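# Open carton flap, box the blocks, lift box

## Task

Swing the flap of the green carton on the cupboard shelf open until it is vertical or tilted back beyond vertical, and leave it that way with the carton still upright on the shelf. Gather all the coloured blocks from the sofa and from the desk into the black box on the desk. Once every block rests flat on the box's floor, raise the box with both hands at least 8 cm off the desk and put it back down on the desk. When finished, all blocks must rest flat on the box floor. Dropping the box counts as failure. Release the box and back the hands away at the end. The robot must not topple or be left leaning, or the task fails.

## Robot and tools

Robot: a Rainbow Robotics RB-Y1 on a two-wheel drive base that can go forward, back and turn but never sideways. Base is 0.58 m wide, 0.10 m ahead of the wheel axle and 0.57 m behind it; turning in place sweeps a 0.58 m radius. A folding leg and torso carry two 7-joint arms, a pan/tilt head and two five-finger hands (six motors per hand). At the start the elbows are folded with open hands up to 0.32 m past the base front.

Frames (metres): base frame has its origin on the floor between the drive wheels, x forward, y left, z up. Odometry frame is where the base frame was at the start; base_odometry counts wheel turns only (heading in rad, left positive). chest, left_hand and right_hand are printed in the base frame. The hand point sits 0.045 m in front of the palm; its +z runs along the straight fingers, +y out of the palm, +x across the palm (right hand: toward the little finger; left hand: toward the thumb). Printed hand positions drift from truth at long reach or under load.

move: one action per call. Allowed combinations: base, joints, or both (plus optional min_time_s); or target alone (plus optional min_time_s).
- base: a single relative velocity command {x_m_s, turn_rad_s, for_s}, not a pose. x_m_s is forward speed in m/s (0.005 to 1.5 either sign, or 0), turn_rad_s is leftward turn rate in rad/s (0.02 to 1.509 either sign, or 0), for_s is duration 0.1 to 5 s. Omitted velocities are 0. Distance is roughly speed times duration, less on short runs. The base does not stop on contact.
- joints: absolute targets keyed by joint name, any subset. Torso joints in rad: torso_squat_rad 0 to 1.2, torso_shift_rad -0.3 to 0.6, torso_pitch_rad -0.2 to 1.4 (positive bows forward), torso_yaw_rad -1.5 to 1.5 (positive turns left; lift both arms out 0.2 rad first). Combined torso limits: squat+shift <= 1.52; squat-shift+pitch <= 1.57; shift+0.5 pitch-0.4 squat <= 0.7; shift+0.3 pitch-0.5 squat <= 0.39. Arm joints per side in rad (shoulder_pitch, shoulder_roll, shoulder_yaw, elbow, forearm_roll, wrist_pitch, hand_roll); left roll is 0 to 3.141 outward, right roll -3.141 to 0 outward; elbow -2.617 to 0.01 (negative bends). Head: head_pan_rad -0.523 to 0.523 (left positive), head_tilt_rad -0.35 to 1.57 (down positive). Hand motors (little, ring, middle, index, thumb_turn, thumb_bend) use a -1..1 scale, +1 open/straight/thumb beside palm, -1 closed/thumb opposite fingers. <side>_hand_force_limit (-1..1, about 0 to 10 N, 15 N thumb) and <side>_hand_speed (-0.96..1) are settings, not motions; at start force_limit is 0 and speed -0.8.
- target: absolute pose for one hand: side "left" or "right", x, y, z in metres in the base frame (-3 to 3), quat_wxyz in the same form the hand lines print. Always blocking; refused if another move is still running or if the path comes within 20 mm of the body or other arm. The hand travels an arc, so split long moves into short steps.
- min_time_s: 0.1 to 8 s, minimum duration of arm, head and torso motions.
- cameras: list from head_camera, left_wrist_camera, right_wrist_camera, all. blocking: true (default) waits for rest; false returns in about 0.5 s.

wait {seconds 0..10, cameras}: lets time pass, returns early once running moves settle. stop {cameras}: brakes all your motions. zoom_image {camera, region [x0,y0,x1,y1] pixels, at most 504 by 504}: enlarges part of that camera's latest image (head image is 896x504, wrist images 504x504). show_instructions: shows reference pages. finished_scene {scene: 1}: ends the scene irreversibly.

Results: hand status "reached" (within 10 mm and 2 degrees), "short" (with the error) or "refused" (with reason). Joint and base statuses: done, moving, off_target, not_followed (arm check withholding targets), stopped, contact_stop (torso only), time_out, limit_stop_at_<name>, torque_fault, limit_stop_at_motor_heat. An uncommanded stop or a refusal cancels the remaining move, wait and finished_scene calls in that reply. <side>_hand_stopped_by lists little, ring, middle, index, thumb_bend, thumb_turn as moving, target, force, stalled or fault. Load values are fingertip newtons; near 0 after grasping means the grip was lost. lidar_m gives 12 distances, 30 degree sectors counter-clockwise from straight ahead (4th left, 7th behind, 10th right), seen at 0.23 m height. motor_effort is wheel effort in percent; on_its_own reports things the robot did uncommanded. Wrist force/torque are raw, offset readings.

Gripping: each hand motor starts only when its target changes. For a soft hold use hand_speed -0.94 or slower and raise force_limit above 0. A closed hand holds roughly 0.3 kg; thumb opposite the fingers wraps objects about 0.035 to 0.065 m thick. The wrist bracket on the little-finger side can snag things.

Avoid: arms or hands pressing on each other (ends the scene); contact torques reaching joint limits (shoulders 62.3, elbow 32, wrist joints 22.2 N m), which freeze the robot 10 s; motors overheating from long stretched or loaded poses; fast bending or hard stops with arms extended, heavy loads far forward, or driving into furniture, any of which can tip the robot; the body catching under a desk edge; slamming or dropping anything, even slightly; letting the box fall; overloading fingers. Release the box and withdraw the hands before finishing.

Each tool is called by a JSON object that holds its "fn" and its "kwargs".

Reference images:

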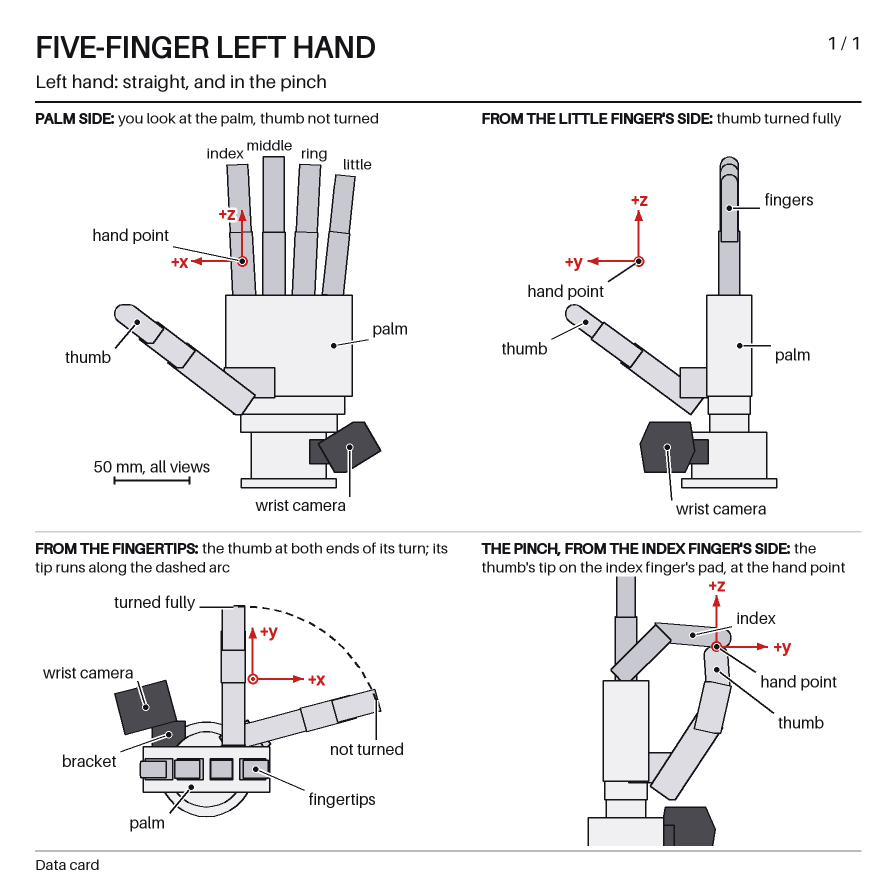

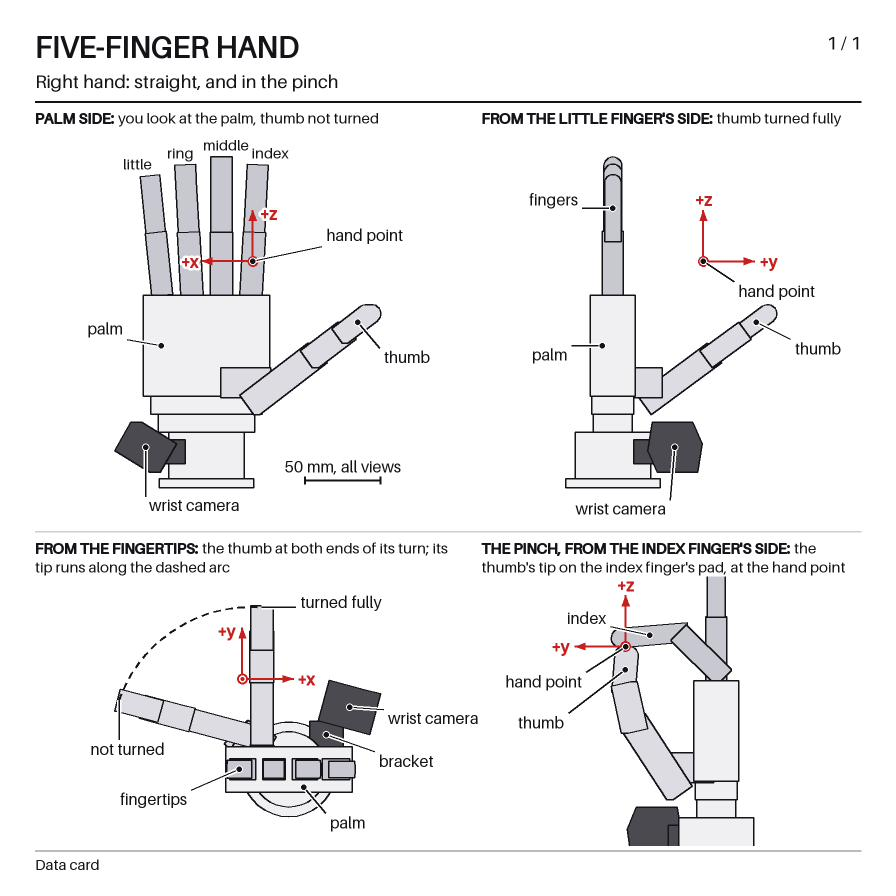

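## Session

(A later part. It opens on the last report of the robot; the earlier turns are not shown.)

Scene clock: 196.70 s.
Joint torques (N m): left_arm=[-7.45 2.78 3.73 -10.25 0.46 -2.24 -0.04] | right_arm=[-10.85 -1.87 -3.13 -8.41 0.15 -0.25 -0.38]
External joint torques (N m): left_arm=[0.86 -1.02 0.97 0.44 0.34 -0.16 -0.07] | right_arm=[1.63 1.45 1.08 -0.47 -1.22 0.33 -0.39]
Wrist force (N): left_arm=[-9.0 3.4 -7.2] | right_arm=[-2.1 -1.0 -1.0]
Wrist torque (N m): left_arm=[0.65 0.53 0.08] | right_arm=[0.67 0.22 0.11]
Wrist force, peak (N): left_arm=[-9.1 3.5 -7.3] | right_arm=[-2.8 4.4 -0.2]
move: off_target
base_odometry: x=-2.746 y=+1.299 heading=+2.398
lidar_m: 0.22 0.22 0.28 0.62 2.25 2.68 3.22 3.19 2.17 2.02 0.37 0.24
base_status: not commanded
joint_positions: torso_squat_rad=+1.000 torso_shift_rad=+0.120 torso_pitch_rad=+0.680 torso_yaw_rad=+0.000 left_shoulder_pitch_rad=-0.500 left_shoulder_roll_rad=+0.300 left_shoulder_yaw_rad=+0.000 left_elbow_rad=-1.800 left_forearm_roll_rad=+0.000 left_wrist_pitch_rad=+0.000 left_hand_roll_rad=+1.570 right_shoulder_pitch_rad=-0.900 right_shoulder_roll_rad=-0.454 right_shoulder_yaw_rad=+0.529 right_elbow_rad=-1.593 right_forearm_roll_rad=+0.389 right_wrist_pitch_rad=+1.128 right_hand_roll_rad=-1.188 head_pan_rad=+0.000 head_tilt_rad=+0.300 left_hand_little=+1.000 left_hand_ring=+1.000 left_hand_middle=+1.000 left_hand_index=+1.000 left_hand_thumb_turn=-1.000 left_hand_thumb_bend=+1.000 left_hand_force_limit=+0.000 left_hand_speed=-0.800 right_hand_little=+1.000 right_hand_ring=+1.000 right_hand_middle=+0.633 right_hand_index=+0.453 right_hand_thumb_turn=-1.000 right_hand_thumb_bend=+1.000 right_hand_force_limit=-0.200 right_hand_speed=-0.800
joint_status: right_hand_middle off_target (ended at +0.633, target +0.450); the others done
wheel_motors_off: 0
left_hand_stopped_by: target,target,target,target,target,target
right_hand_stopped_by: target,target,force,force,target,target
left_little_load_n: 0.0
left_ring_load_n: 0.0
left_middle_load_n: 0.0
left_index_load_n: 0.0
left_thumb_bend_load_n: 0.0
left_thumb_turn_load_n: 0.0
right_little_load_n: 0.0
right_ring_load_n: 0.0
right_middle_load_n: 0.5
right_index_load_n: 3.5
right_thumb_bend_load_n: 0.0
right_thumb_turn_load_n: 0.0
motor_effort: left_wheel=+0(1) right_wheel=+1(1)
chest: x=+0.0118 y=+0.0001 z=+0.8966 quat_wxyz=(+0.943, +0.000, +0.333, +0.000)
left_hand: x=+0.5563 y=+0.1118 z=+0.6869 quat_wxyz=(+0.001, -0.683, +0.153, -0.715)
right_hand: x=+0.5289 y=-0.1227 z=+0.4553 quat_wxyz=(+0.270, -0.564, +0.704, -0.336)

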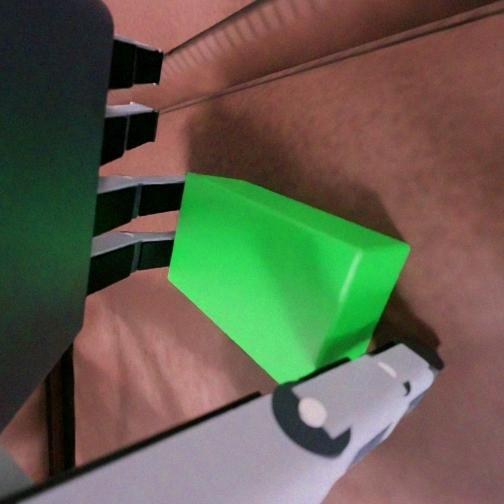

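{"fn": "move", "kwargs": {"joints": {"right_hand_index":0.2,"right_hand_middle":0.2,"right_hand_force_limit":0.1,"right_hand_speed":-0.85}, "cameras": ["right_wrist_camera"]}}

Scene clock: 198.63 s.
Joint torques (N m): left_arm=[-7.38 2.68 4.03 -10.17 0.33 -2.42 0.26] | right_arm=[-5.79 -2.04 -2.42 -4.21 -1.81 0.55 -0.31]
External joint torques (N m): left_arm=[0.94 -1.12 1.27 0.53 0.2 -0.33 0.23] | right_arm=[6.73 1.28 1.8 3.74 -3.18 1.13 -0.31]
Wrist force (N): left_arm=[-9.0 3.3 -7.2] | right_arm=[-1.5 -9.5 -9.6]
Wrist torque (N m): left_arm=[0.65 0.53 0.08] | right_arm=[1.30 0.36 -0.14]
Wrist force, peak (N): left_arm=[-9.2 3.6 -7.3] | right_arm=[-2.0 -8.7 -16.1]
move: off_target
base_odometry: x=-2.746 y=+1.299 heading=+2.398
lidar_m: 0.21 0.22 0.30 0.61 2.25 2.69 3.21 3.22 2.14 2.02 0.36 0.24
base_status: not commanded
joint_positions: torso_squat_rad=+1.000 torso_shift_rad=+0.120 torso_pitch_rad=+0.679 torso_yaw_rad=+0.000 left_shoulder_pitch_rad=-0.500 left_shoulder_roll_rad=+0.300 left_shoulder_yaw_rad=+0.000 left_elbow_rad=-1.800 left_forearm_roll_rad=+0.000 left_wrist_pitch_rad=+0.000 left_hand_roll_rad=+1.570 right_shoulder_pitch_rad=-0.901 right_shoulder_roll_rad=-0.454 right_shoulder_yaw_rad=+0.529 right_elbow_rad=-1.594 right_forearm_roll_rad=+0.389 right_wrist_pitch_rad=+1.128 right_hand_roll_rad=-1.188 head_pan_rad=+0.000 head_tilt_rad=+0.300 left_hand_little=+1.000 left_hand_ring=+1.000 left_hand_middle=+1.000 left_hand_index=+1.000 left_hand_thumb_turn=-1.000 left_hand_thumb_bend=+1.000 left_hand_force_limit=+0.000 left_hand_speed=-0.800 right_hand_little=+1.000 right_hand_ring=+1.000 right_hand_middle=+0.498 right_hand_index=+0.385 right_hand_thumb_turn=-1.000 right_hand_thumb_bend=+1.000 right_hand_force_limit=+0.100 right_hand_speed=-0.850
joint_status: right_hand_middle off_target (ended at +0.498, target +0.200); right_hand_index off_target (ended at +0.385, target +0.200); the others done
wheel_motors_off: 0
left_hand_stopped_by: target,target,target,target,target,target
right_hand_stopped_by: target,target,force,force,target,target
left_little_load_n: 0.0
left_ring_load_n: 0.0
left_middle_load_n: 0.0
left_index_load_n: 0.0
left_thumb_bend_load_n: 0.0
left_thumb_turn_load_n: 0.0
right_little_load_n: 0.0
right_ring_load_n: 0.0
right_middle_load_n: 7.5
right_index_load_n: 0.0
right_thumb_bend_load_n: 0.0
right_thumb_turn_load_n: 0.0
motor_effort: left_wheel=-1(1) right_wheel=+1(1)
chest: x=+0.0116 y=+0.0001 z=+0.8967 quat_wxyz=(+0.943, +0.000, +0.333, +0.000)
left_hand: x=+0.5563 y=+0.1118 z=+0.6872 quat_wxyz=(+0.001, -0.683, +0.153, -0.715)
right_hand: x=+0.5297 y=-0.1222 z=+0.4567 quat_wxyz=(+0.271, -0.564, +0.704, -0.337)

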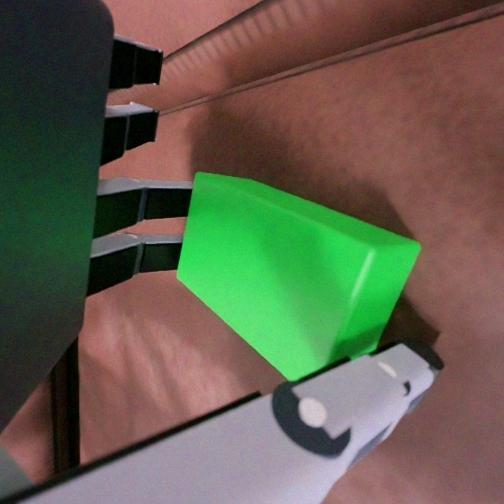

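{"fn": "move", "kwargs": {"target": {"side":"right","x":0.5286,"y":-0.1225,"z":0.4635,"quat_wxyz":[0.2693,-0.564,0.704,-0.336]}, "min_time_s": 0.8}}

{"fn": "move", "kwargs": {"joints": {"right_hand_index":0.1,"right_hand_middle":0.1,"right_hand_force_limit":0.1,"right_hand_speed":-0.85}, "cameras": ["right_wrist_camera"]}}

Scene clock: 201.03 s.
Joint torques (N m): left_arm=[-7.72 2.76 3.82 -10.05 0.41 -2.34 0.07] | right_arm=[-11.54 -5.02 -6.17 -10.4 1.19 -0.28 -0.1]
External joint torques (N m): left_arm=[0.59 -1.03 1.06 0.64 0.28 -0.25 0.04] | right_arm=[0.96 -1.66 -1.91 -2.44 -0.19 0.32 -0.11]
Wrist force (N): left_arm=[-8.9 3.5 -7.3] | right_arm=[-2.1 4.6 0.0]
Wrist torque (N m): left_arm=[0.68 0.50 0.08] | right_arm=[0.40 0.09 0.31]
Wrist force, peak (N): left_arm=[-9.1 3.5 -7.3] | right_arm=[-1.7 -9.8 -10.1]
move: done
base_odometry: x=-2.746 y=+1.299 heading=+2.398
lidar_m: 0.21 0.23 0.30 0.62 2.24 2.69 3.20 3.20 2.16 2.02 0.35 0.24
base_status: not commanded
joint_positions: torso_squat_rad=+1.000 torso_shift_rad=+0.120 torso_pitch_rad=+0.680 torso_yaw_rad=+0.000 left_shoulder_pitch_rad=-0.500 left_shoulder_roll_rad=+0.300 left_shoulder_yaw_rad=+0.000 left_elbow_rad=-1.800 left_forearm_roll_rad=+0.000 left_wrist_pitch_rad=+0.000 left_hand_roll_rad=+1.570 right_shoulder_pitch_rad=-0.901 right_shoulder_roll_rad=-0.459 right_shoulder_yaw_rad=+0.525 right_elbow_rad=-1.623 right_forearm_roll_rad=+0.375 right_wrist_pitch_rad=+1.152 right_hand_roll_rad=-1.171 head_pan_rad=+0.000 head_tilt_rad=+0.300 left_hand_little=+1.000 left_hand_ring=+1.000 left_hand_middle=+1.000 left_hand_index=+1.000 left_hand_thumb_turn=-1.000 left_hand_thumb_bend=+1.000 left_hand_force_limit=+0.000 left_hand_speed=-0.800 right_hand_little=+1.000 right_hand_ring=+1.000 right_hand_middle=+0.497 right_hand_index=+0.385 right_hand_thumb_turn=-1.000 right_hand_thumb_bend=+1.000 right_hand_force_limit=+0.100 right_hand_speed=-0.850
joint_status: all done
wheel_motors_off: 0
left_hand_stopped_by: target,target,target,target,target,target
right_hand_stopped_by: target,target,force,force,target,target
left_little_load_n: 0.0
left_ring_load_n: 0.0
left_middle_load_n: 0.0
left_index_load_n: 0.0
left_thumb_bend_load_n: 0.0
left_thumb_turn_load_n: 0.0
right_little_load_n: 0.0
right_ring_load_n: 0.0
right_middle_load_n: 0.0
right_index_load_n: 0.0
right_thumb_bend_load_n: 0.0
right_thumb_turn_load_n: 0.0
motor_effort: left_wheel=-1(1) right_wheel=+0(1)
chest: x=+0.0117 y=+0.0001 z=+0.8966 quat_wxyz=(+0.943, +0.000, +0.333, +0.000)
left_hand: x=+0.5563 y=+0.1118 z=+0.6869 quat_wxyz=(+0.001, -0.683, +0.153, -0.715)
right_hand: x=+0.5286 y=-0.1221 z=+0.4627 quat_wxyz=(+0.269, -0.565, +0.704, -0.336)
right_hand_status: reached (checked arc that bows 1 mm and turns the hand up to 0 deg, planned for 0.8 s): 1 mm and 0.0 deg off.
pictures: none

Scene clock: 201.97 s.
Joint torques (N m): left_arm=[-7.52 2.49 4.02 -10.24 0.4 -2.27 0.05] | right_arm=[-11.43 -4.7 -5.73 -9.85 0.96 -0.21 -0.09]
External joint torques (N m): left_arm=[0.79 -1.3 1.26 0.45 0.27 -0.18 0.02] | right_arm=[1.06 -1.34 -1.47 -1.9 -0.41 0.4 -0.1]
Wrist force (N): left_arm=[-8.9 3.5 -7.2] | right_arm=[-2.2 2.8 -0.3]
Wrist torque (N m): left_arm=[0.67 0.50 0.07] | right_arm=[0.45 0.14 0.25]
Wrist force, peak (N): left_arm=[-9.1 3.4 -7.3] | right_arm=[-2.6 4.5 0.4]
move: off_target
base_odometry: x=-2.746 y=+1.299 heading=+2.398
lidar_m: 0.20 0.23 0.28 0.62 2.25 2.66 3.22 3.19 2.15 2.01 0.35 0.24
base_status: not commanded
joint_positions: torso_squat_rad=+1.000 torso_shift_rad=+0.120 torso_pitch_rad=+0.680 torso_yaw_rad=+0.000 left_shoulder_pitch_rad=-0.500 left_shoulder_roll_rad=+0.300 left_shoulder_yaw_rad=+0.000 left_elbow_rad=-1.800 left_forearm_roll_rad=+0.000 left_wrist_pitch_rad=+0.000 left_hand_roll_rad=+1.570 right_shoulder_pitch_rad=-0.901 right_shoulder_roll_rad=-0.459 right_shoulder_yaw_rad=+0.525 right_elbow_rad=-1.623 right_forearm_roll_rad=+0.375 right_wrist_pitch_rad=+1.152 right_hand_roll_rad=-1.171 head_pan_rad=+0.000 head_tilt_rad=+0.300 left_hand_little=+1.000 left_hand_ring=+1.000 left_hand_middle=+1.000 left_hand_index=+1.000 left_hand_thumb_turn=-1.000 left_hand_thumb_bend=+1.000 left_hand_force_limit=+0.000 left_hand_speed=-0.800 right_hand_little=+1.000 right_hand_ring=+1.000 right_hand_middle=+0.265 right_hand_index=+0.222 right_hand_thumb_turn=-1.000 right_hand_thumb_bend=+1.001 right_hand_force_limit=+0.100 right_hand_speed=-0.850
joint_status: right_hand_middle off_target (ended at +0.265, target +0.100); right_hand_index off_target (ended at +0.222, target +0.100); the others done
wheel_motors_off: 0
left_hand_stopped_by: target,target,target,target,target,target
right_hand_stopped_by: target,target,force,force,target,target
left_little_load_n: 0.0
left_ring_load_n: 0.0
left_middle_load_n: 0.0
left_index_load_n: 0.0
left_thumb_bend_load_n: 0.0
left_thumb_turn_load_n: 0.0
right_little_load_n: 0.0
right_ring_load_n: 0.0
right_middle_load_n: 9.5
right_index_load_n: 6.0
right_thumb_bend_load_n: 2.0
right_thumb_turn_load_n: 2.5
motor_effort: left_wheel=-1(1) right_wheel=+1(1)
chest: x=+0.0117 y=+0.0001 z=+0.8966 quat_wxyz=(+0.943, +0.000, +0.333, +0.000)
left_hand: x=+0.5563 y=+0.1118 z=+0.6869 quat_wxyz=(+0.001, -0.683, +0.153, -0.715)
right_hand: x=+0.5286 y=-0.1222 z=+0.4628 quat_wxyz=(+0.269, -0.564, +0.704, -0.336)

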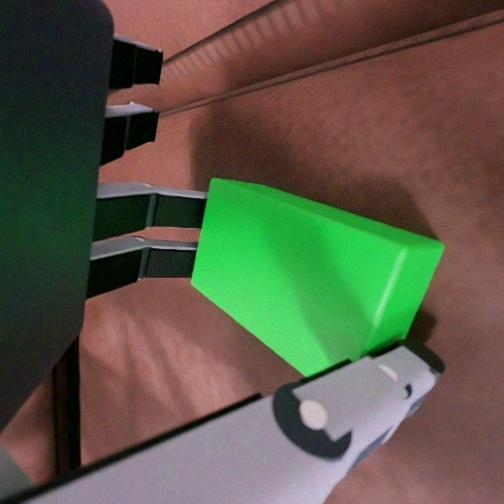

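{"fn": "move", "kwargs": {"target": {"side":"right","x":0.5286,"y":-0.1222,"z":0.50,"quat_wxyz":[0.2693,-0.564,0.704,-0.336]}, "min_time_s": 2, "cameras": ["head_camera","right_wrist_camera"]}}

Scene clock: 206.73 s.
Joint torques (N m): left_arm=[-7.46 2.64 3.94 -10.22 0.45 -2.27 0.16] | right_arm=[-14.16 -5.21 -6.69 -10.65 1.3 -0.34 -0.08]
External joint torques (N m): left_arm=[0.86 -1.15 1.19 0.48 0.33 -0.19 0.13] | right_arm=[-1.57 -1.64 -2.2 -2.69 -0.09 0.36 -0.09]
Wrist force (N): left_arm=[-8.9 3.4 -7.2] | right_arm=[-2.2 4.6 0.5]
Wrist torque (N m): left_arm=[0.67 0.51 0.09] | right_arm=[0.29 0.09 0.28]
Wrist force, peak (N): left_arm=[-9.2 3.6 -7.3] | right_arm=[-2.2 5.3 0.7]
move: done
base_odometry: x=-2.746 y=+1.299 heading=+2.398
lidar_m: 0.22 0.23 0.29 0.62 2.25 2.68 3.22 3.21 2.17 2.01 0.37 0.24
base_status: not commanded
joint_positions: torso_squat_rad=+1.000 torso_shift_rad=+0.120 torso_pitch_rad=+0.680 torso_yaw_rad=+0.000 left_shoulder_pitch_rad=-0.500 left_shoulder_roll_rad=+0.300 left_shoulder_yaw_rad=+0.000 left_elbow_rad=-1.800 left_forearm_roll_rad=+0.000 left_wrist_pitch_rad=+0.000 left_hand_roll_rad=+1.570 right_shoulder_pitch_rad=-0.909 right_shoulder_roll_rad=-0.480 right_shoulder_yaw_rad=+0.495 right_elbow_rad=-1.756 right_forearm_roll_rad=+0.322 right_wrist_pitch_rad=+1.265 right_hand_roll_rad=-1.095 head_pan_rad=+0.000 head_tilt_rad=+0.300 left_hand_little=+1.000 left_hand_ring=+1.000 left_hand_middle=+1.000 left_hand_index=+1.000 left_hand_thumb_turn=-1.000 left_hand_thumb_bend=+1.000 left_hand_force_limit=+0.000 left_hand_speed=-0.800 right_hand_little=+1.000 right_hand_ring=+1.000 right_hand_middle=+0.265 right_hand_index=+0.222 right_hand_thumb_turn=-1.000 right_hand_thumb_bend=+1.001 right_hand_force_limit=+0.100 right_hand_speed=-0.850
joint_status: all done
wheel_motors_off: 0
left_hand_stopped_by: target,target,target,target,target,target
right_hand_stopped_by: target,target,force,force,target,target
left_little_load_n: 0.0
left_ring_load_n: -0.5
left_middle_load_n: 0.0
left_index_load_n: 0.0
left_thumb_bend_load_n: 0.0
left_thumb_turn_load_n: -0.5
right_little_load_n: -0.5
right_ring_load_n: 0.0
right_middle_load_n: 9.0
right_index_load_n: 6.0
right_thumb_bend_load_n: 1.5
right_thumb_turn_load_n: 2.5
motor_effort: left_wheel=-1(2) right_wheel=+1(1)
chest: x=+0.0118 y=+0.0001 z=+0.8966 quat_wxyz=(+0.943, +0.000, +0.333, +0.000)
left_hand: x=+0.5563 y=+0.1118 z=+0.6869 quat_wxyz=(+0.001, -0.683, +0.153, -0.715)
right_hand: x=+0.5283 y=-0.1220 z=+0.4992 quat_wxyz=(+0.269, -0.565, +0.704, -0.336)
right_hand_status: reached (checked arc that bows 4 mm and turns the hand up to 1 deg, planned for 2.0 s): 1 mm and 0.1 deg off.

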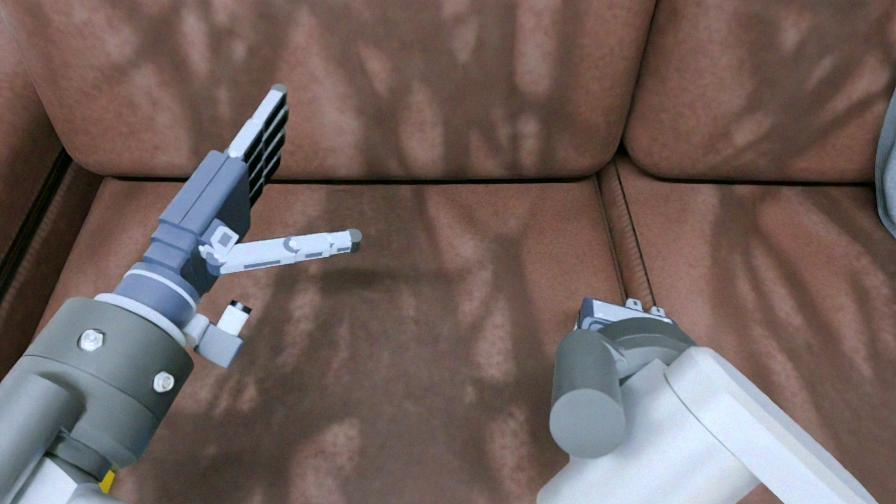

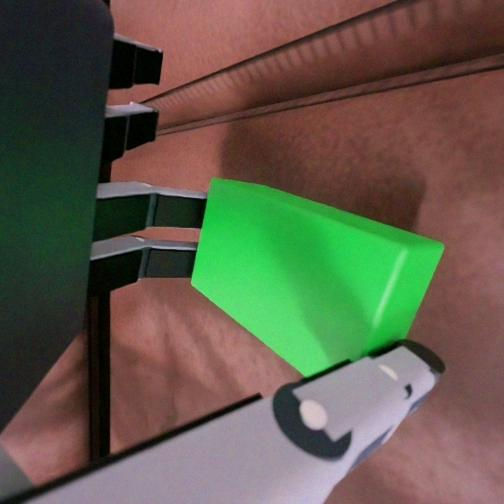

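{"fn": "move", "kwargs": {"target": {"side":"right","x":0.50,"y":-0.16,"z":0.60,"quat_wxyz":[0.2693,-0.564,0.704,-0.336]}, "min_time_s": 2.5, "cameras": ["right_wrist_camera"]}}

{"fn": "move", "kwargs": {"joints": {"left_shoulder_roll_rad":0.9,"head_pan_rad":0.45,"head_tilt_rad":0.5}, "min_time_s": 1.5, "cameras": ["head_camera","left_wrist_camera"]}}

Scene clock: 210.13 s.
Joint torques (N m): left_arm=[-7.28 3.11 4.16 -10.28 0.4 -2.4 0.16] | right_arm=[-10.27 -7.08 -7.23 -9.52 1.2 -0.66 -0.1]
External joint torques (N m): left_arm=[1.03 -0.69 1.4 0.42 0.28 -0.32 0.13] | right_arm=[0.94 -1.67 -2.14 -2.45 -0.11 0.26 -0.1]
Wrist force (N): left_arm=[-8.9 3.5 -7.2] | right_arm=[-2.3 4.9 0.4]
Wrist torque (N m): left_arm=[0.68 0.52 0.07] | right_arm=[0.35 0.14 0.31]
Wrist force, peak (N): left_arm=[-9.2 3.6 -7.2] | right_arm=[-2.2 5.2 0.3]
move: done
base_odometry: x=-2.746 y=+1.299 heading=+2.398
lidar_m: 0.21 0.23 0.30 0.62 2.25 2.67 3.21 3.21 2.16 2.01 0.36 0.24
base_status: not commanded
joint_positions: torso_squat_rad=+1.000 torso_shift_rad=+0.120 torso_pitch_rad=+0.680 torso_yaw_rad=+0.000 left_shoulder_pitch_rad=-0.500 left_shoulder_roll_rad=+0.300 left_shoulder_yaw_rad=+0.000 left_elbow_rad=-1.800 left_forearm_roll_rad=+0.000 left_wrist_pitch_rad=+0.000 left_hand_roll_rad=+1.570 right_shoulder_pitch_rad=-0.869 right_shoulder_roll_rad=-0.605 right_shoulder_yaw_rad=+0.346 right_elbow_rad=-2.184 right_forearm_roll_rad=+0.149 right_wrist_pitch_rad=+1.574 right_hand_roll_rad=-0.926 head_pan_rad=+0.000 head_tilt_rad=+0.300 left_hand_little=+1.000 left_hand_ring=+1.000 left_hand_middle=+1.000 left_hand_index=+1.000 left_hand_thumb_turn=-1.000 left_hand_thumb_bend=+1.000 left_hand_force_limit=+0.000 left_hand_speed=-0.800 right_hand_little=+1.000 right_hand_ring=+1.000 right_hand_middle=+0.265 right_hand_index=+0.222 right_hand_thumb_turn=-1.000 right_hand_thumb_bend=+1.001 right_hand_force_limit=+0.100 right_hand_speed=-0.850
joint_status: all done
wheel_motors_off: 0
left_hand_stopped_by: target,target,target,target,target,target
right_hand_stopped_by: target,target,force,force,target,target
left_little_load_n: -0.5
left_ring_load_n: 0.0
left_middle_load_n: 0.0
left_index_load_n: 0.0
left_thumb_bend_load_n: 0.0
left_thumb_turn_load_n: 0.0
right_little_load_n: 0.0
right_ring_load_n: 0.0
right_middle_load_n: 9.5
right_index_load_n: 5.5
right_thumb_bend_load_n: 2.0
right_thumb_turn_load_n: 2.5
motor_effort: left_wheel=-1(1) right_wheel=+0(1)
chest: x=+0.0118 y=+0.0001 z=+0.8966 quat_wxyz=(+0.943, +0.000, +0.333, +0.000)
left_hand: x=+0.5563 y=+0.1118 z=+0.6869 quat_wxyz=(+0.001, -0.683, +0.153, -0.715)
right_hand: x=+0.4999 y=-0.1597 z=+0.5997 quat_wxyz=(+0.269, -0.564, +0.704, -0.336)
right_hand_status: reached (checked arc that bows 17 mm and turns the hand up to 3 deg, planned for 2.5 s): 0 mm and 0.0 deg off.

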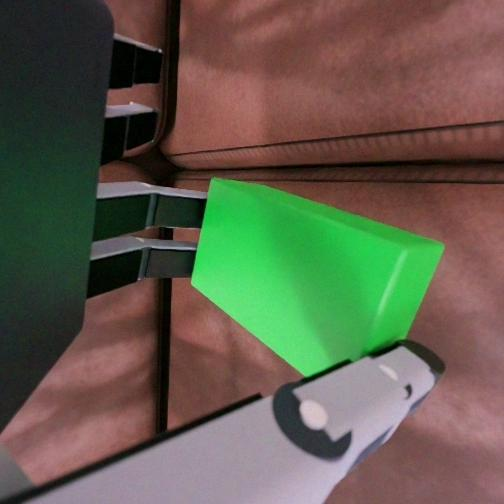

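Scene clock: 211.93 s.
Joint torques (N m): left_arm=[-8.14 10.06 9.88 -7.07 0.38 -1.79 0.22] | right_arm=[-10.4 -7.08 -7.18 -9.63 1.23 -0.7 -0.02]
External joint torques (N m): left_arm=[0.69 -2.29 0.83 0.45 0.24 -0.3 0.2] | right_arm=[0.81 -1.67 -2.09 -2.57 -0.07 0.22 -0.03]
Wrist force (N): left_arm=[-7.5 6.5 -7.0] | right_arm=[-1.9 4.8 0.4]
Wrist torque (N m): left_arm=[0.87 0.41 0.05] | right_arm=[0.32 0.06 0.34]
Wrist force, peak (N): left_arm=[-8.8 4.8 -7.4] | right_arm=[-2.3 5.4 0.2]
move: done
base_odometry: x=-2.746 y=+1.299 heading=+2.398
lidar_m: 0.22 0.22 0.29 0.63 2.25 2.68 3.20 3.20 2.16 2.01 0.36 0.24
base_status: not commanded
joint_positions: torso_squat_rad=+1.000 torso_shift_rad=+0.120 torso_pitch_rad=+0.680 torso_yaw_rad=+0.000 left_shoulder_pitch_rad=-0.500 left_shoulder_roll_rad=+0.900 left_shoulder_yaw_rad=+0.000 left_elbow_rad=-1.800 left_forearm_roll_rad=+0.000 left_wrist_pitch_rad=+0.000 left_hand_roll_rad=+1.570 right_shoulder_pitch_rad=-0.869 right_shoulder_roll_rad=-0.605 right_shoulder_yaw_rad=+0.346 right_elbow_rad=-2.184 right_forearm_roll_rad=+0.149 right_wrist_pitch_rad=+1.574 right_hand_roll_rad=-0.926 head_pan_rad=+0.450 head_tilt_rad=+0.500 left_hand_little=+1.000 left_hand_ring=+1.000 left_hand_middle=+1.000 left_hand_index=+1.000 left_hand_thumb_turn=-1.000 left_hand_thumb_bend=+1.000 left_hand_force_limit=+0.000 left_hand_speed=-0.800 right_hand_little=+1.000 right_hand_ring=+1.000 right_hand_middle=+0.265 right_hand_index=+0.222 right_hand_thumb_turn=-1.000 right_hand_thumb_bend=+1.001 right_hand_force_limit=+0.100 right_hand_speed=-0.850
joint_status: all done
wheel_motors_off: 0
left_hand_stopped_by: target,target,target,target,target,target
right_hand_stopped_by: target,target,force,force,target,target
left_little_load_n: 0.0
left_ring_load_n: 0.0
left_middle_load_n: 0.0
left_index_load_n: 0.0
left_thumb_bend_load_n: 0.0
left_thumb_turn_load_n: 0.0
right_little_load_n: 0.0
right_ring_load_n: 0.0
right_middle_load_n: 9.0
right_index_load_n: 5.5
right_thumb_bend_load_n: 1.5
right_thumb_turn_load_n: 2.5
motor_effort: left_wheel=-1(1) right_wheel=+1(1)
chest: x=+0.0118 y=+0.0001 z=+0.8966 quat_wxyz=(+0.943, +0.000, +0.333, +0.000)
left_hand: x=+0.5756 y=+0.2072 z=+0.7018 quat_wxyz=(+0.161, -0.608, +0.391, -0.672)
right_hand: x=+0.4999 y=-0.1598 z=+0.5997 quat_wxyz=(+0.269, -0.564, +0.704, -0.336)

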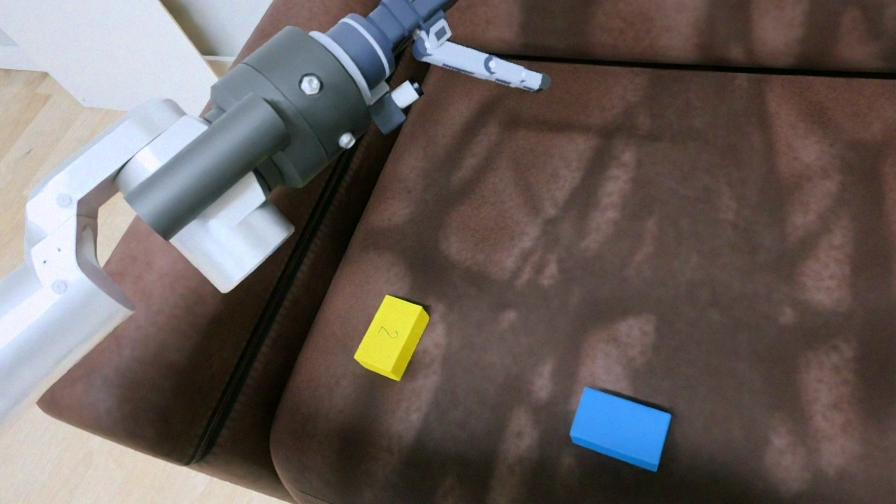

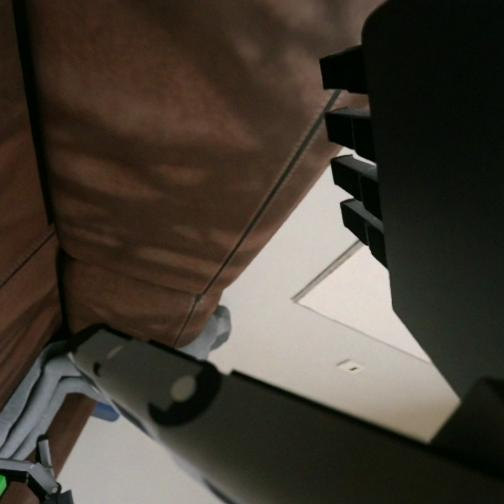

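{"fn": "zoom_image", "kwargs": {"camera": "head_camera", "region": [320, 270, 700, 480]}}

Scaled by 1.326 from the camera's image (finer frame: 1280x720).

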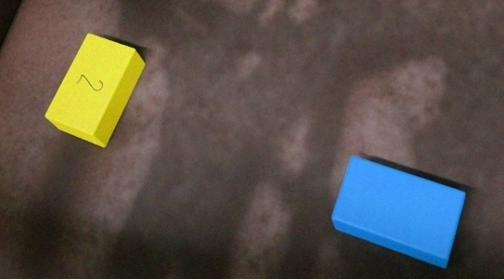

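{"fn": "move", "kwargs": {"target": {"side":"left","x":0.42,"y":0.34,"z":0.60,"quat_wxyz":[0.3045,-0.638,0.638,-0.3045]}, "min_time_s": 2.5, "cameras": ["head_camera","left_wrist_camera"]}}

Scene clock: 217.97 s.
Joint torques (N m): left_arm=[-2.59 6.29 10.05 -2.8 -0.61 -0.06 -0.43] | right_arm=[-10.37 -7.03 -7.27 -9.55 1.26 -0.73 -0.11]
External joint torques (N m): left_arm=[1.51 -1.4 1.15 -0.11 0.28 0.1 -0.42] | right_arm=[0.84 -1.62 -2.18 -2.49 -0.04 0.19 -0.12]
Wrist force (N): left_arm=[-3.9 6.8 -3.5] | right_arm=[-2.4 5.2 0.2]
Wrist torque (N m): left_arm=[0.68 0.28 0.10] | right_arm=[0.40 0.15 0.31]
Wrist force, peak (N): left_arm=[-7.6 6.4 -7.1] | right_arm=[-2.5 5.3 0.2]
move: done
base_odometry: x=-2.746 y=+1.299 heading=+2.398
lidar_m: 0.21 0.22 0.30 0.60 2.26 2.67 3.20 3.19 2.16 2.02 0.34 0.23
base_status: not commanded
joint_positions: torso_squat_rad=+1.000 torso_shift_rad=+0.120 torso_pitch_rad=+0.680 torso_yaw_rad=+0.000 left_shoulder_pitch_rad=+0.272 left_shoulder_roll_rad=+1.539 left_shoulder_yaw_rad=+0.291 left_elbow_rad=-2.307 left_forearm_roll_rad=+0.064 left_wrist_pitch_rad=+0.637 left_hand_roll_rad=+1.504 right_shoulder_pitch_rad=-0.869 right_shoulder_roll_rad=-0.605 right_shoulder_yaw_rad=+0.346 right_elbow_rad=-2.184 right_forearm_roll_rad=+0.149 right_wrist_pitch_rad=+1.574 right_hand_roll_rad=-0.926 head_pan_rad=+0.450 head_tilt_rad=+0.500 left_hand_little=+1.000 left_hand_ring=+1.000 left_hand_middle=+1.000 left_hand_index=+1.000 left_hand_thumb_turn=-1.000 left_hand_thumb_bend=+1.000 left_hand_force_limit=+0.000 left_hand_speed=-0.800 right_hand_little=+1.000 right_hand_ring=+1.000 right_hand_middle=+0.265 right_hand_index=+0.222 right_hand_thumb_turn=-1.000 right_hand_thumb_bend=+1.001 right_hand_force_limit=+0.100 right_hand_speed=-0.850
joint_status: all done
wheel_motors_off: 0
left_hand_stopped_by: target,target,target,target,target,target
right_hand_stopped_by: target,target,force,force,target,target
left_little_load_n: 0.0
left_ring_load_n: 0.0
left_middle_load_n: 0.0
left_index_load_n: -0.5
left_thumb_bend_load_n: 0.0
left_thumb_turn_load_n: 0.0
right_little_load_n: 0.0
right_ring_load_n: 0.0
right_middle_load_n: 9.0
right_index_load_n: 5.5
right_thumb_bend_load_n: 1.5
right_thumb_turn_load_n: 2.5
motor_effort: left_wheel=-1(1) right_wheel=+1(1)
chest: x=+0.0118 y=+0.0000 z=+0.8966 quat_wxyz=(+0.943, +0.000, +0.333, +0.000)
left_hand: x=+0.4201 y=+0.3399 z=+0.5999 quat_wxyz=(+0.305, -0.638, +0.638, -0.305)
left_hand_status: reached (checked arc that bows 36 mm and turns the hand up to 54 deg, planned for 2.5 s): 0 mm and 0.0 deg off.
right_hand: x=+0.4999 y=-0.1598 z=+0.5997 quat_wxyz=(+0.269, -0.564, +0.704, -0.336)

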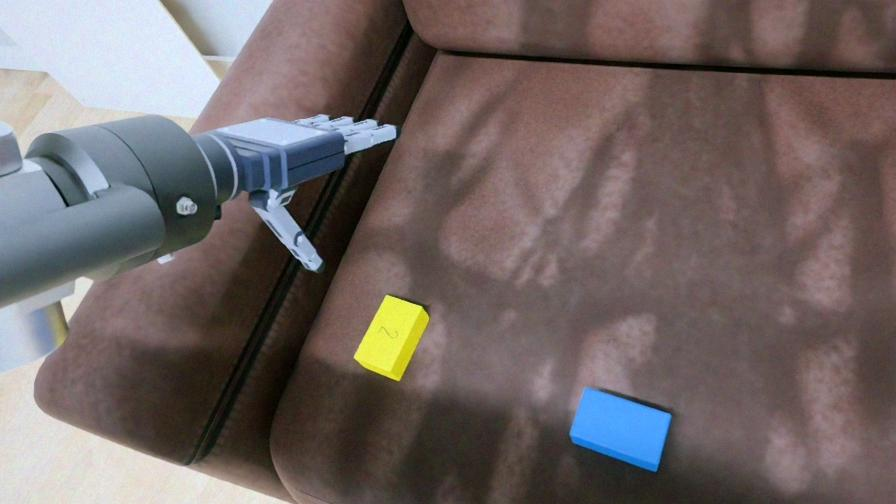

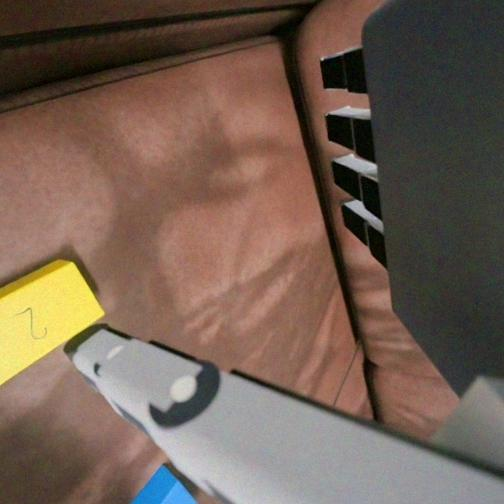

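{"fn": "zoom_image", "kwargs": {"camera": "left_wrist_camera", "region": [0, 230, 160, 400]}}

Scaled by 2.965 from the camera's image (finer frame: 720x720).

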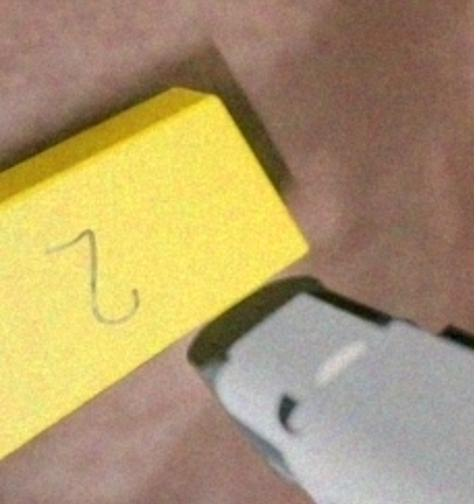

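{"fn": "move", "kwargs": {"target": {"side":"left","x":0.37,"y":0.32,"z":0.54,"quat_wxyz":[0.3045,-0.638,0.638,-0.3045]}, "min_time_s": 2, "cameras": ["head_camera","left_wrist_camera"]}}

Scene clock: 222.27 s.
Joint torques (N m): left_arm=[-2.55 6.14 5.29 -5.63 -1.02 -0.12 -0.41] | right_arm=[-10.4 -7.17 -7.42 -9.29 1.25 -0.65 -0.07]
External joint torques (N m): left_arm=[-1.16 -2.63 -2.18 -0.28 -0.1 0.1 -0.41] | right_arm=[0.8 -1.77 -2.33 -2.23 -0.05 0.27 -0.08]
Wrist force (N): left_arm=[-3.6 7.0 -3.8] | right_arm=[-2.2 4.9 0.4]
Wrist torque (N m): left_arm=[0.72 0.24 0.10] | right_arm=[0.37 0.12 0.32]
Wrist force, peak (N): left_arm=[-3.9 7.0 -3.8] | right_arm=[-2.5 5.2 0.3]
move: done
base_odometry: x=-2.746 y=+1.299 heading=+2.398
lidar_m: 0.22 0.23 0.30 0.62 2.25 2.68 3.21 3.20 2.17 2.02 0.34 0.23
base_status: not commanded
joint_positions: torso_squat_rad=+1.000 torso_shift_rad=+0.120 torso_pitch_rad=+0.680 torso_yaw_rad=+0.000 left_shoulder_pitch_rad=+0.149 left_shoulder_roll_rad=+1.298 left_shoulder_yaw_rad=-0.021 left_elbow_rad=-2.317 left_forearm_roll_rad=-0.227 left_wrist_pitch_rad=+0.670 left_hand_roll_rad=+1.469 right_shoulder_pitch_rad=-0.869 right_shoulder_roll_rad=-0.605 right_shoulder_yaw_rad=+0.346 right_elbow_rad=-2.184 right_forearm_roll_rad=+0.149 right_wrist_pitch_rad=+1.574 right_hand_roll_rad=-0.926 head_pan_rad=+0.450 head_tilt_rad=+0.500 left_hand_little=+1.000 left_hand_ring=+1.000 left_hand_middle=+1.000 left_hand_index=+1.000 left_hand_thumb_turn=-1.000 left_hand_thumb_bend=+1.000 left_hand_force_limit=+0.000 left_hand_speed=-0.800 right_hand_little=+1.000 right_hand_ring=+1.000 right_hand_middle=+0.265 right_hand_index=+0.222 right_hand_thumb_turn=-1.000 right_hand_thumb_bend=+1.001 right_hand_force_limit=+0.100 right_hand_speed=-0.850
joint_status: all done
wheel_motors_off: 0
left_hand_stopped_by: target,target,target,target,target,target
right_hand_stopped_by: target,target,force,force,target,target
left_little_load_n: -0.5
left_ring_load_n: 0.0
left_middle_load_n: 0.0
left_index_load_n: 0.0
left_thumb_bend_load_n: 0.0
left_thumb_turn_load_n: 0.0
right_little_load_n: 0.0
right_ring_load_n: 0.0
right_middle_load_n: 9.0
right_index_load_n: 5.5
right_thumb_bend_load_n: 2.0
right_thumb_turn_load_n: 2.5
motor_effort: left_wheel=+0(1) right_wheel=+1(1)
chest: x=+0.0118 y=+0.0000 z=+0.8966 quat_wxyz=(+0.943, +0.000, +0.333, +0.000)
left_hand: x=+0.3699 y=+0.3199 z=+0.5403 quat_wxyz=(+0.304, -0.638, +0.639, -0.305)
left_hand_status: reached (checked arc that bows 9 mm and turns the hand up to 2 deg, planned for 2.0 s): 0 mm and 0.1 deg off.
right_hand: x=+0.4999 y=-0.1598 z=+0.5996 quat_wxyz=(+0.269, -0.564, +0.704, -0.336)

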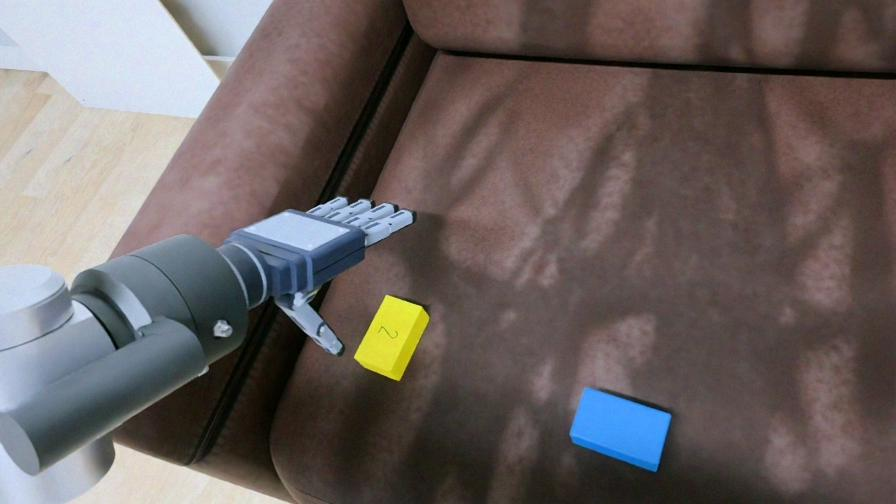

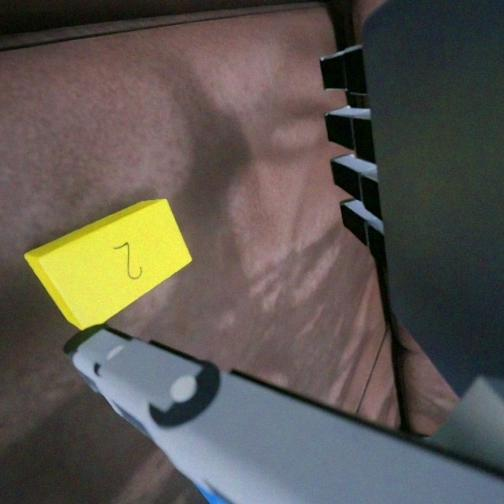

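{"fn": "zoom_image", "kwargs": {"camera": "left_wrist_camera", "region": [10, 190, 210, 360]}}

Scaled by 2.520 from the camera's image (finer frame: 720x720).

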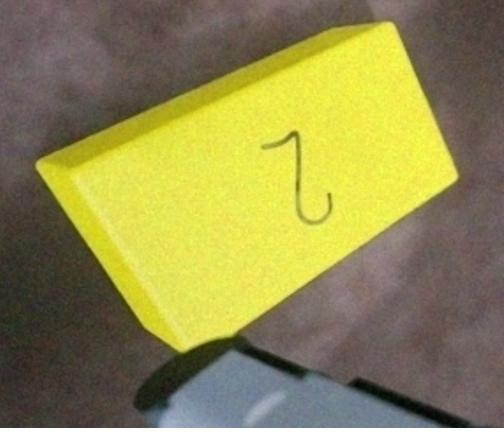

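{"fn": "move", "kwargs": {"target": {"side":"left","x":0.366,"y":0.318,"z":0.50,"quat_wxyz":[0.3045,-0.638,0.638,-0.3045]}, "min_time_s": 1.5, "cameras": ["left_wrist_camera"]}}

Scene clock: 226.57 s.
Joint torques (N m): left_arm=[-2.25 6.97 5.31 -5.28 -1.02 -0.82 -0.42] | right_arm=[-10.2 -7.07 -7.32 -9.37 1.17 -0.59 -0.13]
External joint torques (N m): left_arm=[-1.22 -2.54 -1.86 0.73 -0.17 -0.53 -0.41] | right_arm=[1 -1.66 -2.23 -2.31 -0.13 0.33 -0.14]
Wrist force (N): left_arm=[-3.7 6.9 -3.8] | right_arm=[-2.0 5.1 0.3]
Wrist torque (N m): left_arm=[0.71 0.25 0.10] | right_arm=[0.38 0.11 0.34]
Wrist force, peak (N): left_arm=[-3.8 7.0 -3.8] | right_arm=[-2.4 5.3 0.3]
move: done
base_odometry: x=-2.746 y=+1.299 heading=+2.398
lidar_m: 0.22 0.23 0.29 0.61 2.25 2.68 3.20 3.21 2.17 2.02 0.35 0.23
base_status: not commanded
joint_positions: torso_squat_rad=+1.000 torso_shift_rad=+0.120 torso_pitch_rad=+0.680 torso_yaw_rad=+0.000 left_shoulder_pitch_rad=+0.045 left_shoulder_roll_rad=+1.171 left_shoulder_yaw_rad=-0.151 left_elbow_rad=-2.193 left_forearm_roll_rad=-0.321 left_wrist_pitch_rad=+0.616 left_hand_roll_rad=+1.431 right_shoulder_pitch_rad=-0.869 right_shoulder_roll_rad=-0.605 right_shoulder_yaw_rad=+0.346 right_elbow_rad=-2.184 right_forearm_roll_rad=+0.149 right_wrist_pitch_rad=+1.574 right_hand_roll_rad=-0.926 head_pan_rad=+0.450 head_tilt_rad=+0.500 left_hand_little=+1.000 left_hand_ring=+1.000 left_hand_middle=+1.000 left_hand_index=+1.000 left_hand_thumb_turn=-1.000 left_hand_thumb_bend=+1.000 left_hand_force_limit=+0.000 left_hand_speed=-0.800 right_hand_little=+1.000 right_hand_ring=+1.000 right_hand_middle=+0.265 right_hand_index=+0.222 right_hand_thumb_turn=-1.000 right_hand_thumb_bend=+1.001 right_hand_force_limit=+0.100 right_hand_speed=-0.850
joint_status: all done
wheel_motors_off: 0
left_hand_stopped_by: target,target,target,target,target,target
right_hand_stopped_by: target,target,force,force,target,target
left_little_load_n: -0.5
left_ring_load_n: 0.0
left_middle_load_n: 0.0
left_index_load_n: 0.0
left_thumb_bend_load_n: 0.0
left_thumb_turn_load_n: 0.0
right_little_load_n: 0.0
right_ring_load_n: 0.0
right_middle_load_n: 9.0
right_index_load_n: 6.0
right_thumb_bend_load_n: 2.0
right_thumb_turn_load_n: 2.5
motor_effort: left_wheel=-1(1) right_wheel=+0(1)
chest: x=+0.0118 y=+0.0000 z=+0.8966 quat_wxyz=(+0.943, +0.000, +0.333, +0.000)
left_hand: x=+0.3661 y=+0.3181 z=+0.5002 quat_wxyz=(+0.305, -0.638, +0.638, -0.305)
left_hand_status: reached (checked arc that bows 4 mm and turns the hand up to 1 deg, planned for 1.5 s): 0 mm and 0.0 deg off.
right_hand: x=+0.4999 y=-0.1598 z=+0.5996 quat_wxyz=(+0.269, -0.564, +0.704, -0.336)

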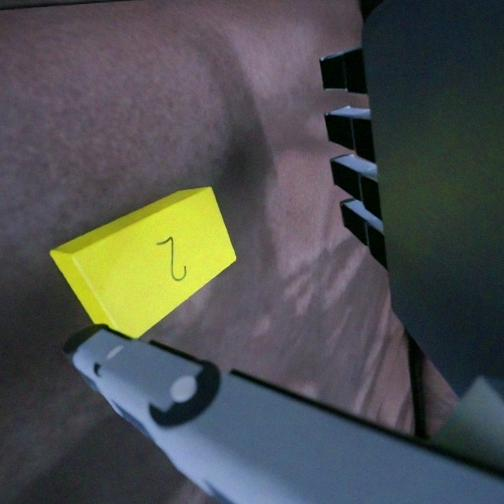

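{"fn": "move", "kwargs": {"target": {"side":"left","x":0.366,"y":0.318,"z":0.47,"quat_wxyz":[0.3045,-0.638,0.638,-0.3045]}, "min_time_s": 1.5, "cameras": ["left_wrist_camera"]}}

{"fn": "move", "kwargs": {"target": {"side":"left","x":0.366,"y":0.318,"z":0.462,"quat_wxyz":[0.3045,-0.638,0.638,-0.3045]}, "min_time_s": 1, "cameras": ["left_wrist_camera"]}}

Scene clock: 229.20 s.
Joint torques (N m): left_arm=[-2.14 7.02 5.09 -5.35 -0.91 -0.75 -0.33] | right_arm=[-10.4 -7.01 -7.29 -9.44 1.32 -0.61 -0.15]
External joint torques (N m): left_arm=[-1.16 -2.8 -1.88 0.9 -0.14 -0.45 -0.32] | right_arm=[0.8 -1.6 -2.2 -2.38 0.02 0.31 -0.16]
Wrist force (N): left_arm=[-3.6 6.8 -3.7] | right_arm=[-2.0 5.2 0.6]
Wrist torque (N m): left_arm=[0.69 0.24 0.11] | right_arm=[0.39 0.08 0.35]
Wrist force, peak (N): left_arm=[-3.9 6.9 -3.8] | right_arm=[-2.4 5.3 0.4]
move: done
base_odometry: x=-2.746 y=+1.299 heading=+2.398
lidar_m: 0.22 0.22 0.29 0.62 2.25 2.68 3.21 3.19 2.18 2.02 0.36 0.24
base_status: not commanded
joint_positions: torso_squat_rad=+1.000 torso_shift_rad=+0.120 torso_pitch_rad=+0.680 torso_yaw_rad=+0.000 left_shoulder_pitch_rad=-0.021 left_shoulder_roll_rad=+1.087 left_shoulder_yaw_rad=-0.215 left_elbow_rad=-2.082 left_forearm_roll_rad=-0.384 left_wrist_pitch_rad=+0.561 left_hand_roll_rad=+1.419 right_shoulder_pitch_rad=-0.869 right_shoulder_roll_rad=-0.605 right_shoulder_yaw_rad=+0.346 right_elbow_rad=-2.184 right_forearm_roll_rad=+0.149 right_wrist_pitch_rad=+1.574 right_hand_roll_rad=-0.926 head_pan_rad=+0.450 head_tilt_rad=+0.500 left_hand_little=+1.000 left_hand_ring=+1.000 left_hand_middle=+1.000 left_hand_index=+1.000 left_hand_thumb_turn=-1.000 left_hand_thumb_bend=+1.000 left_hand_force_limit=+0.000 left_hand_speed=-0.800 right_hand_little=+1.000 right_hand_ring=+1.000 right_hand_middle=+0.265 right_hand_index=+0.222 right_hand_thumb_turn=-1.000 right_hand_thumb_bend=+1.001 right_hand_force_limit=+0.100 right_hand_speed=-0.850
joint_status: all done
wheel_motors_off: 0
left_hand_stopped_by: target,target,target,target,target,target
right_hand_stopped_by: target,target,force,force,target,target
left_little_load_n: 0.0
left_ring_load_n: 0.0
left_middle_load_n: 0.0
left_index_load_n: 0.0
left_thumb_bend_load_n: 0.0
left_thumb_turn_load_n: 0.0
right_little_load_n: 0.0
right_ring_load_n: 0.0
right_middle_load_n: 9.0
right_index_load_n: 5.5
right_thumb_bend_load_n: 2.0
right_thumb_turn_load_n: 2.0
motor_effort: left_wheel=-1(1) right_wheel=+0(1)
chest: x=+0.0118 y=+0.0000 z=+0.8966 quat_wxyz=(+0.943, +0.000, +0.333, +0.000)
left_hand: x=+0.3659 y=+0.3181 z=+0.4703 quat_wxyz=(+0.305, -0.638, +0.638, -0.304)
left_hand_status: reached (checked arc that bows 5 mm and turns the hand up to 1 deg, planned for 1.5 s): 0 mm and 0.0 deg off.
right_hand: x=+0.4999 y=-0.1598 z=+0.5996 quat_wxyz=(+0.269, -0.564, +0.704, -0.336)

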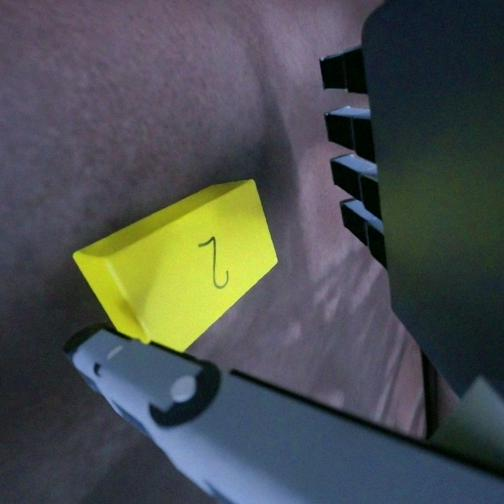

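Scene clock: 230.53 s.
Joint torques (N m): left_arm=[-2.25 7.11 4.8 -5.43 -0.91 -0.91 -0.5] | right_arm=[-10.33 -6.82 -7.24 -9.53 1.3 -0.68 -0.1]
External joint torques (N m): left_arm=[-1.28 -2.76 -2.11 0.87 -0.16 -0.6 -0.49] | right_arm=[0.87 -1.41 -2.15 -2.47 0 0.24 -0.11]
Wrist force (N): left_arm=[-3.7 6.9 -3.7] | right_arm=[-2.4 4.8 0.2]
Wrist torque (N m): left_arm=[0.70 0.26 0.09] | right_arm=[0.35 0.15 0.33]
Wrist force, peak (N): left_arm=[-3.8 6.9 -3.7] | right_arm=[-2.3 5.3 0.3]
move: done
base_odometry: x=-2.746 y=+1.299 heading=+2.398
lidar_m: 0.22 0.23 0.30 0.62 2.25 2.68 3.19 3.20 2.18 2.02 0.36 0.24
base_status: not commanded
joint_positions: torso_squat_rad=+1.000 torso_shift_rad=+0.120 torso_pitch_rad=+0.680 torso_yaw_rad=+0.000 left_shoulder_pitch_rad=-0.036 left_shoulder_roll_rad=+1.065 left_shoulder_yaw_rad=-0.228 left_elbow_rad=-2.052 left_forearm_roll_rad=-0.401 left_wrist_pitch_rad=+0.545 left_hand_roll_rad=+1.417 right_shoulder_pitch_rad=-0.869 right_shoulder_roll_rad=-0.605 right_shoulder_yaw_rad=+0.346 right_elbow_rad=-2.184 right_forearm_roll_rad=+0.149 right_wrist_pitch_rad=+1.574 right_hand_roll_rad=-0.926 head_pan_rad=+0.450 head_tilt_rad=+0.500 left_hand_little=+1.000 left_hand_ring=+1.000 left_hand_middle=+1.000 left_hand_index=+1.000 left_hand_thumb_turn=-1.000 left_hand_thumb_bend=+1.000 left_hand_force_limit=+0.000 left_hand_speed=-0.800 right_hand_little=+1.000 right_hand_ring=+1.000 right_hand_middle=+0.265 right_hand_index=+0.222 right_hand_thumb_turn=-1.000 right_hand_thumb_bend=+1.001 right_hand_force_limit=+0.100 right_hand_speed=-0.850
joint_status: all done
wheel_motors_off: 0
left_hand_stopped_by: target,target,target,target,target,target
right_hand_stopped_by: target,target,force,force,target,target
left_little_load_n: 0.0
left_ring_load_n: 0.0
left_middle_load_n: 0.0
left_index_load_n: 0.0
left_thumb_bend_load_n: 0.0
left_thumb_turn_load_n: 0.0
right_little_load_n: 0.0
right_ring_load_n: 0.0
right_middle_load_n: 9.0
right_index_load_n: 6.0
right_thumb_bend_load_n: 2.0
right_thumb_turn_load_n: 2.0
motor_effort: left_wheel=-1(1) right_wheel=+1(1)
chest: x=+0.0118 y=+0.0000 z=+0.8966 quat_wxyz=(+0.943, +0.000, +0.333, +0.000)
left_hand: x=+0.3657 y=+0.3180 z=+0.4625 quat_wxyz=(+0.304, -0.638, +0.638, -0.304)
left_hand_status: reached (checked arc that bows 1 mm and turns the hand up to 0 deg, planned for 1.0 s): 1 mm and 0.1 deg off.
right_hand: x=+0.4999 y=-0.1598 z=+0.5996 quat_wxyz=(+0.269, -0.564, +0.704, -0.336)

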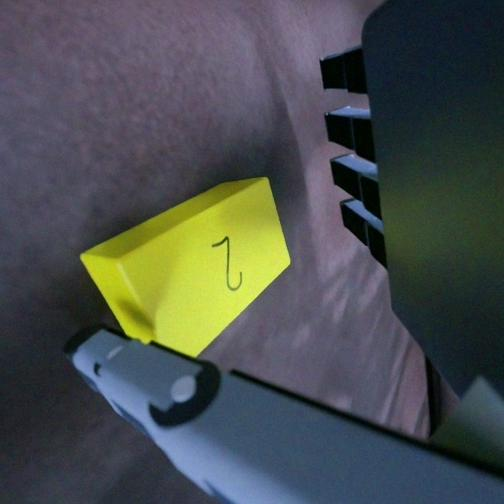

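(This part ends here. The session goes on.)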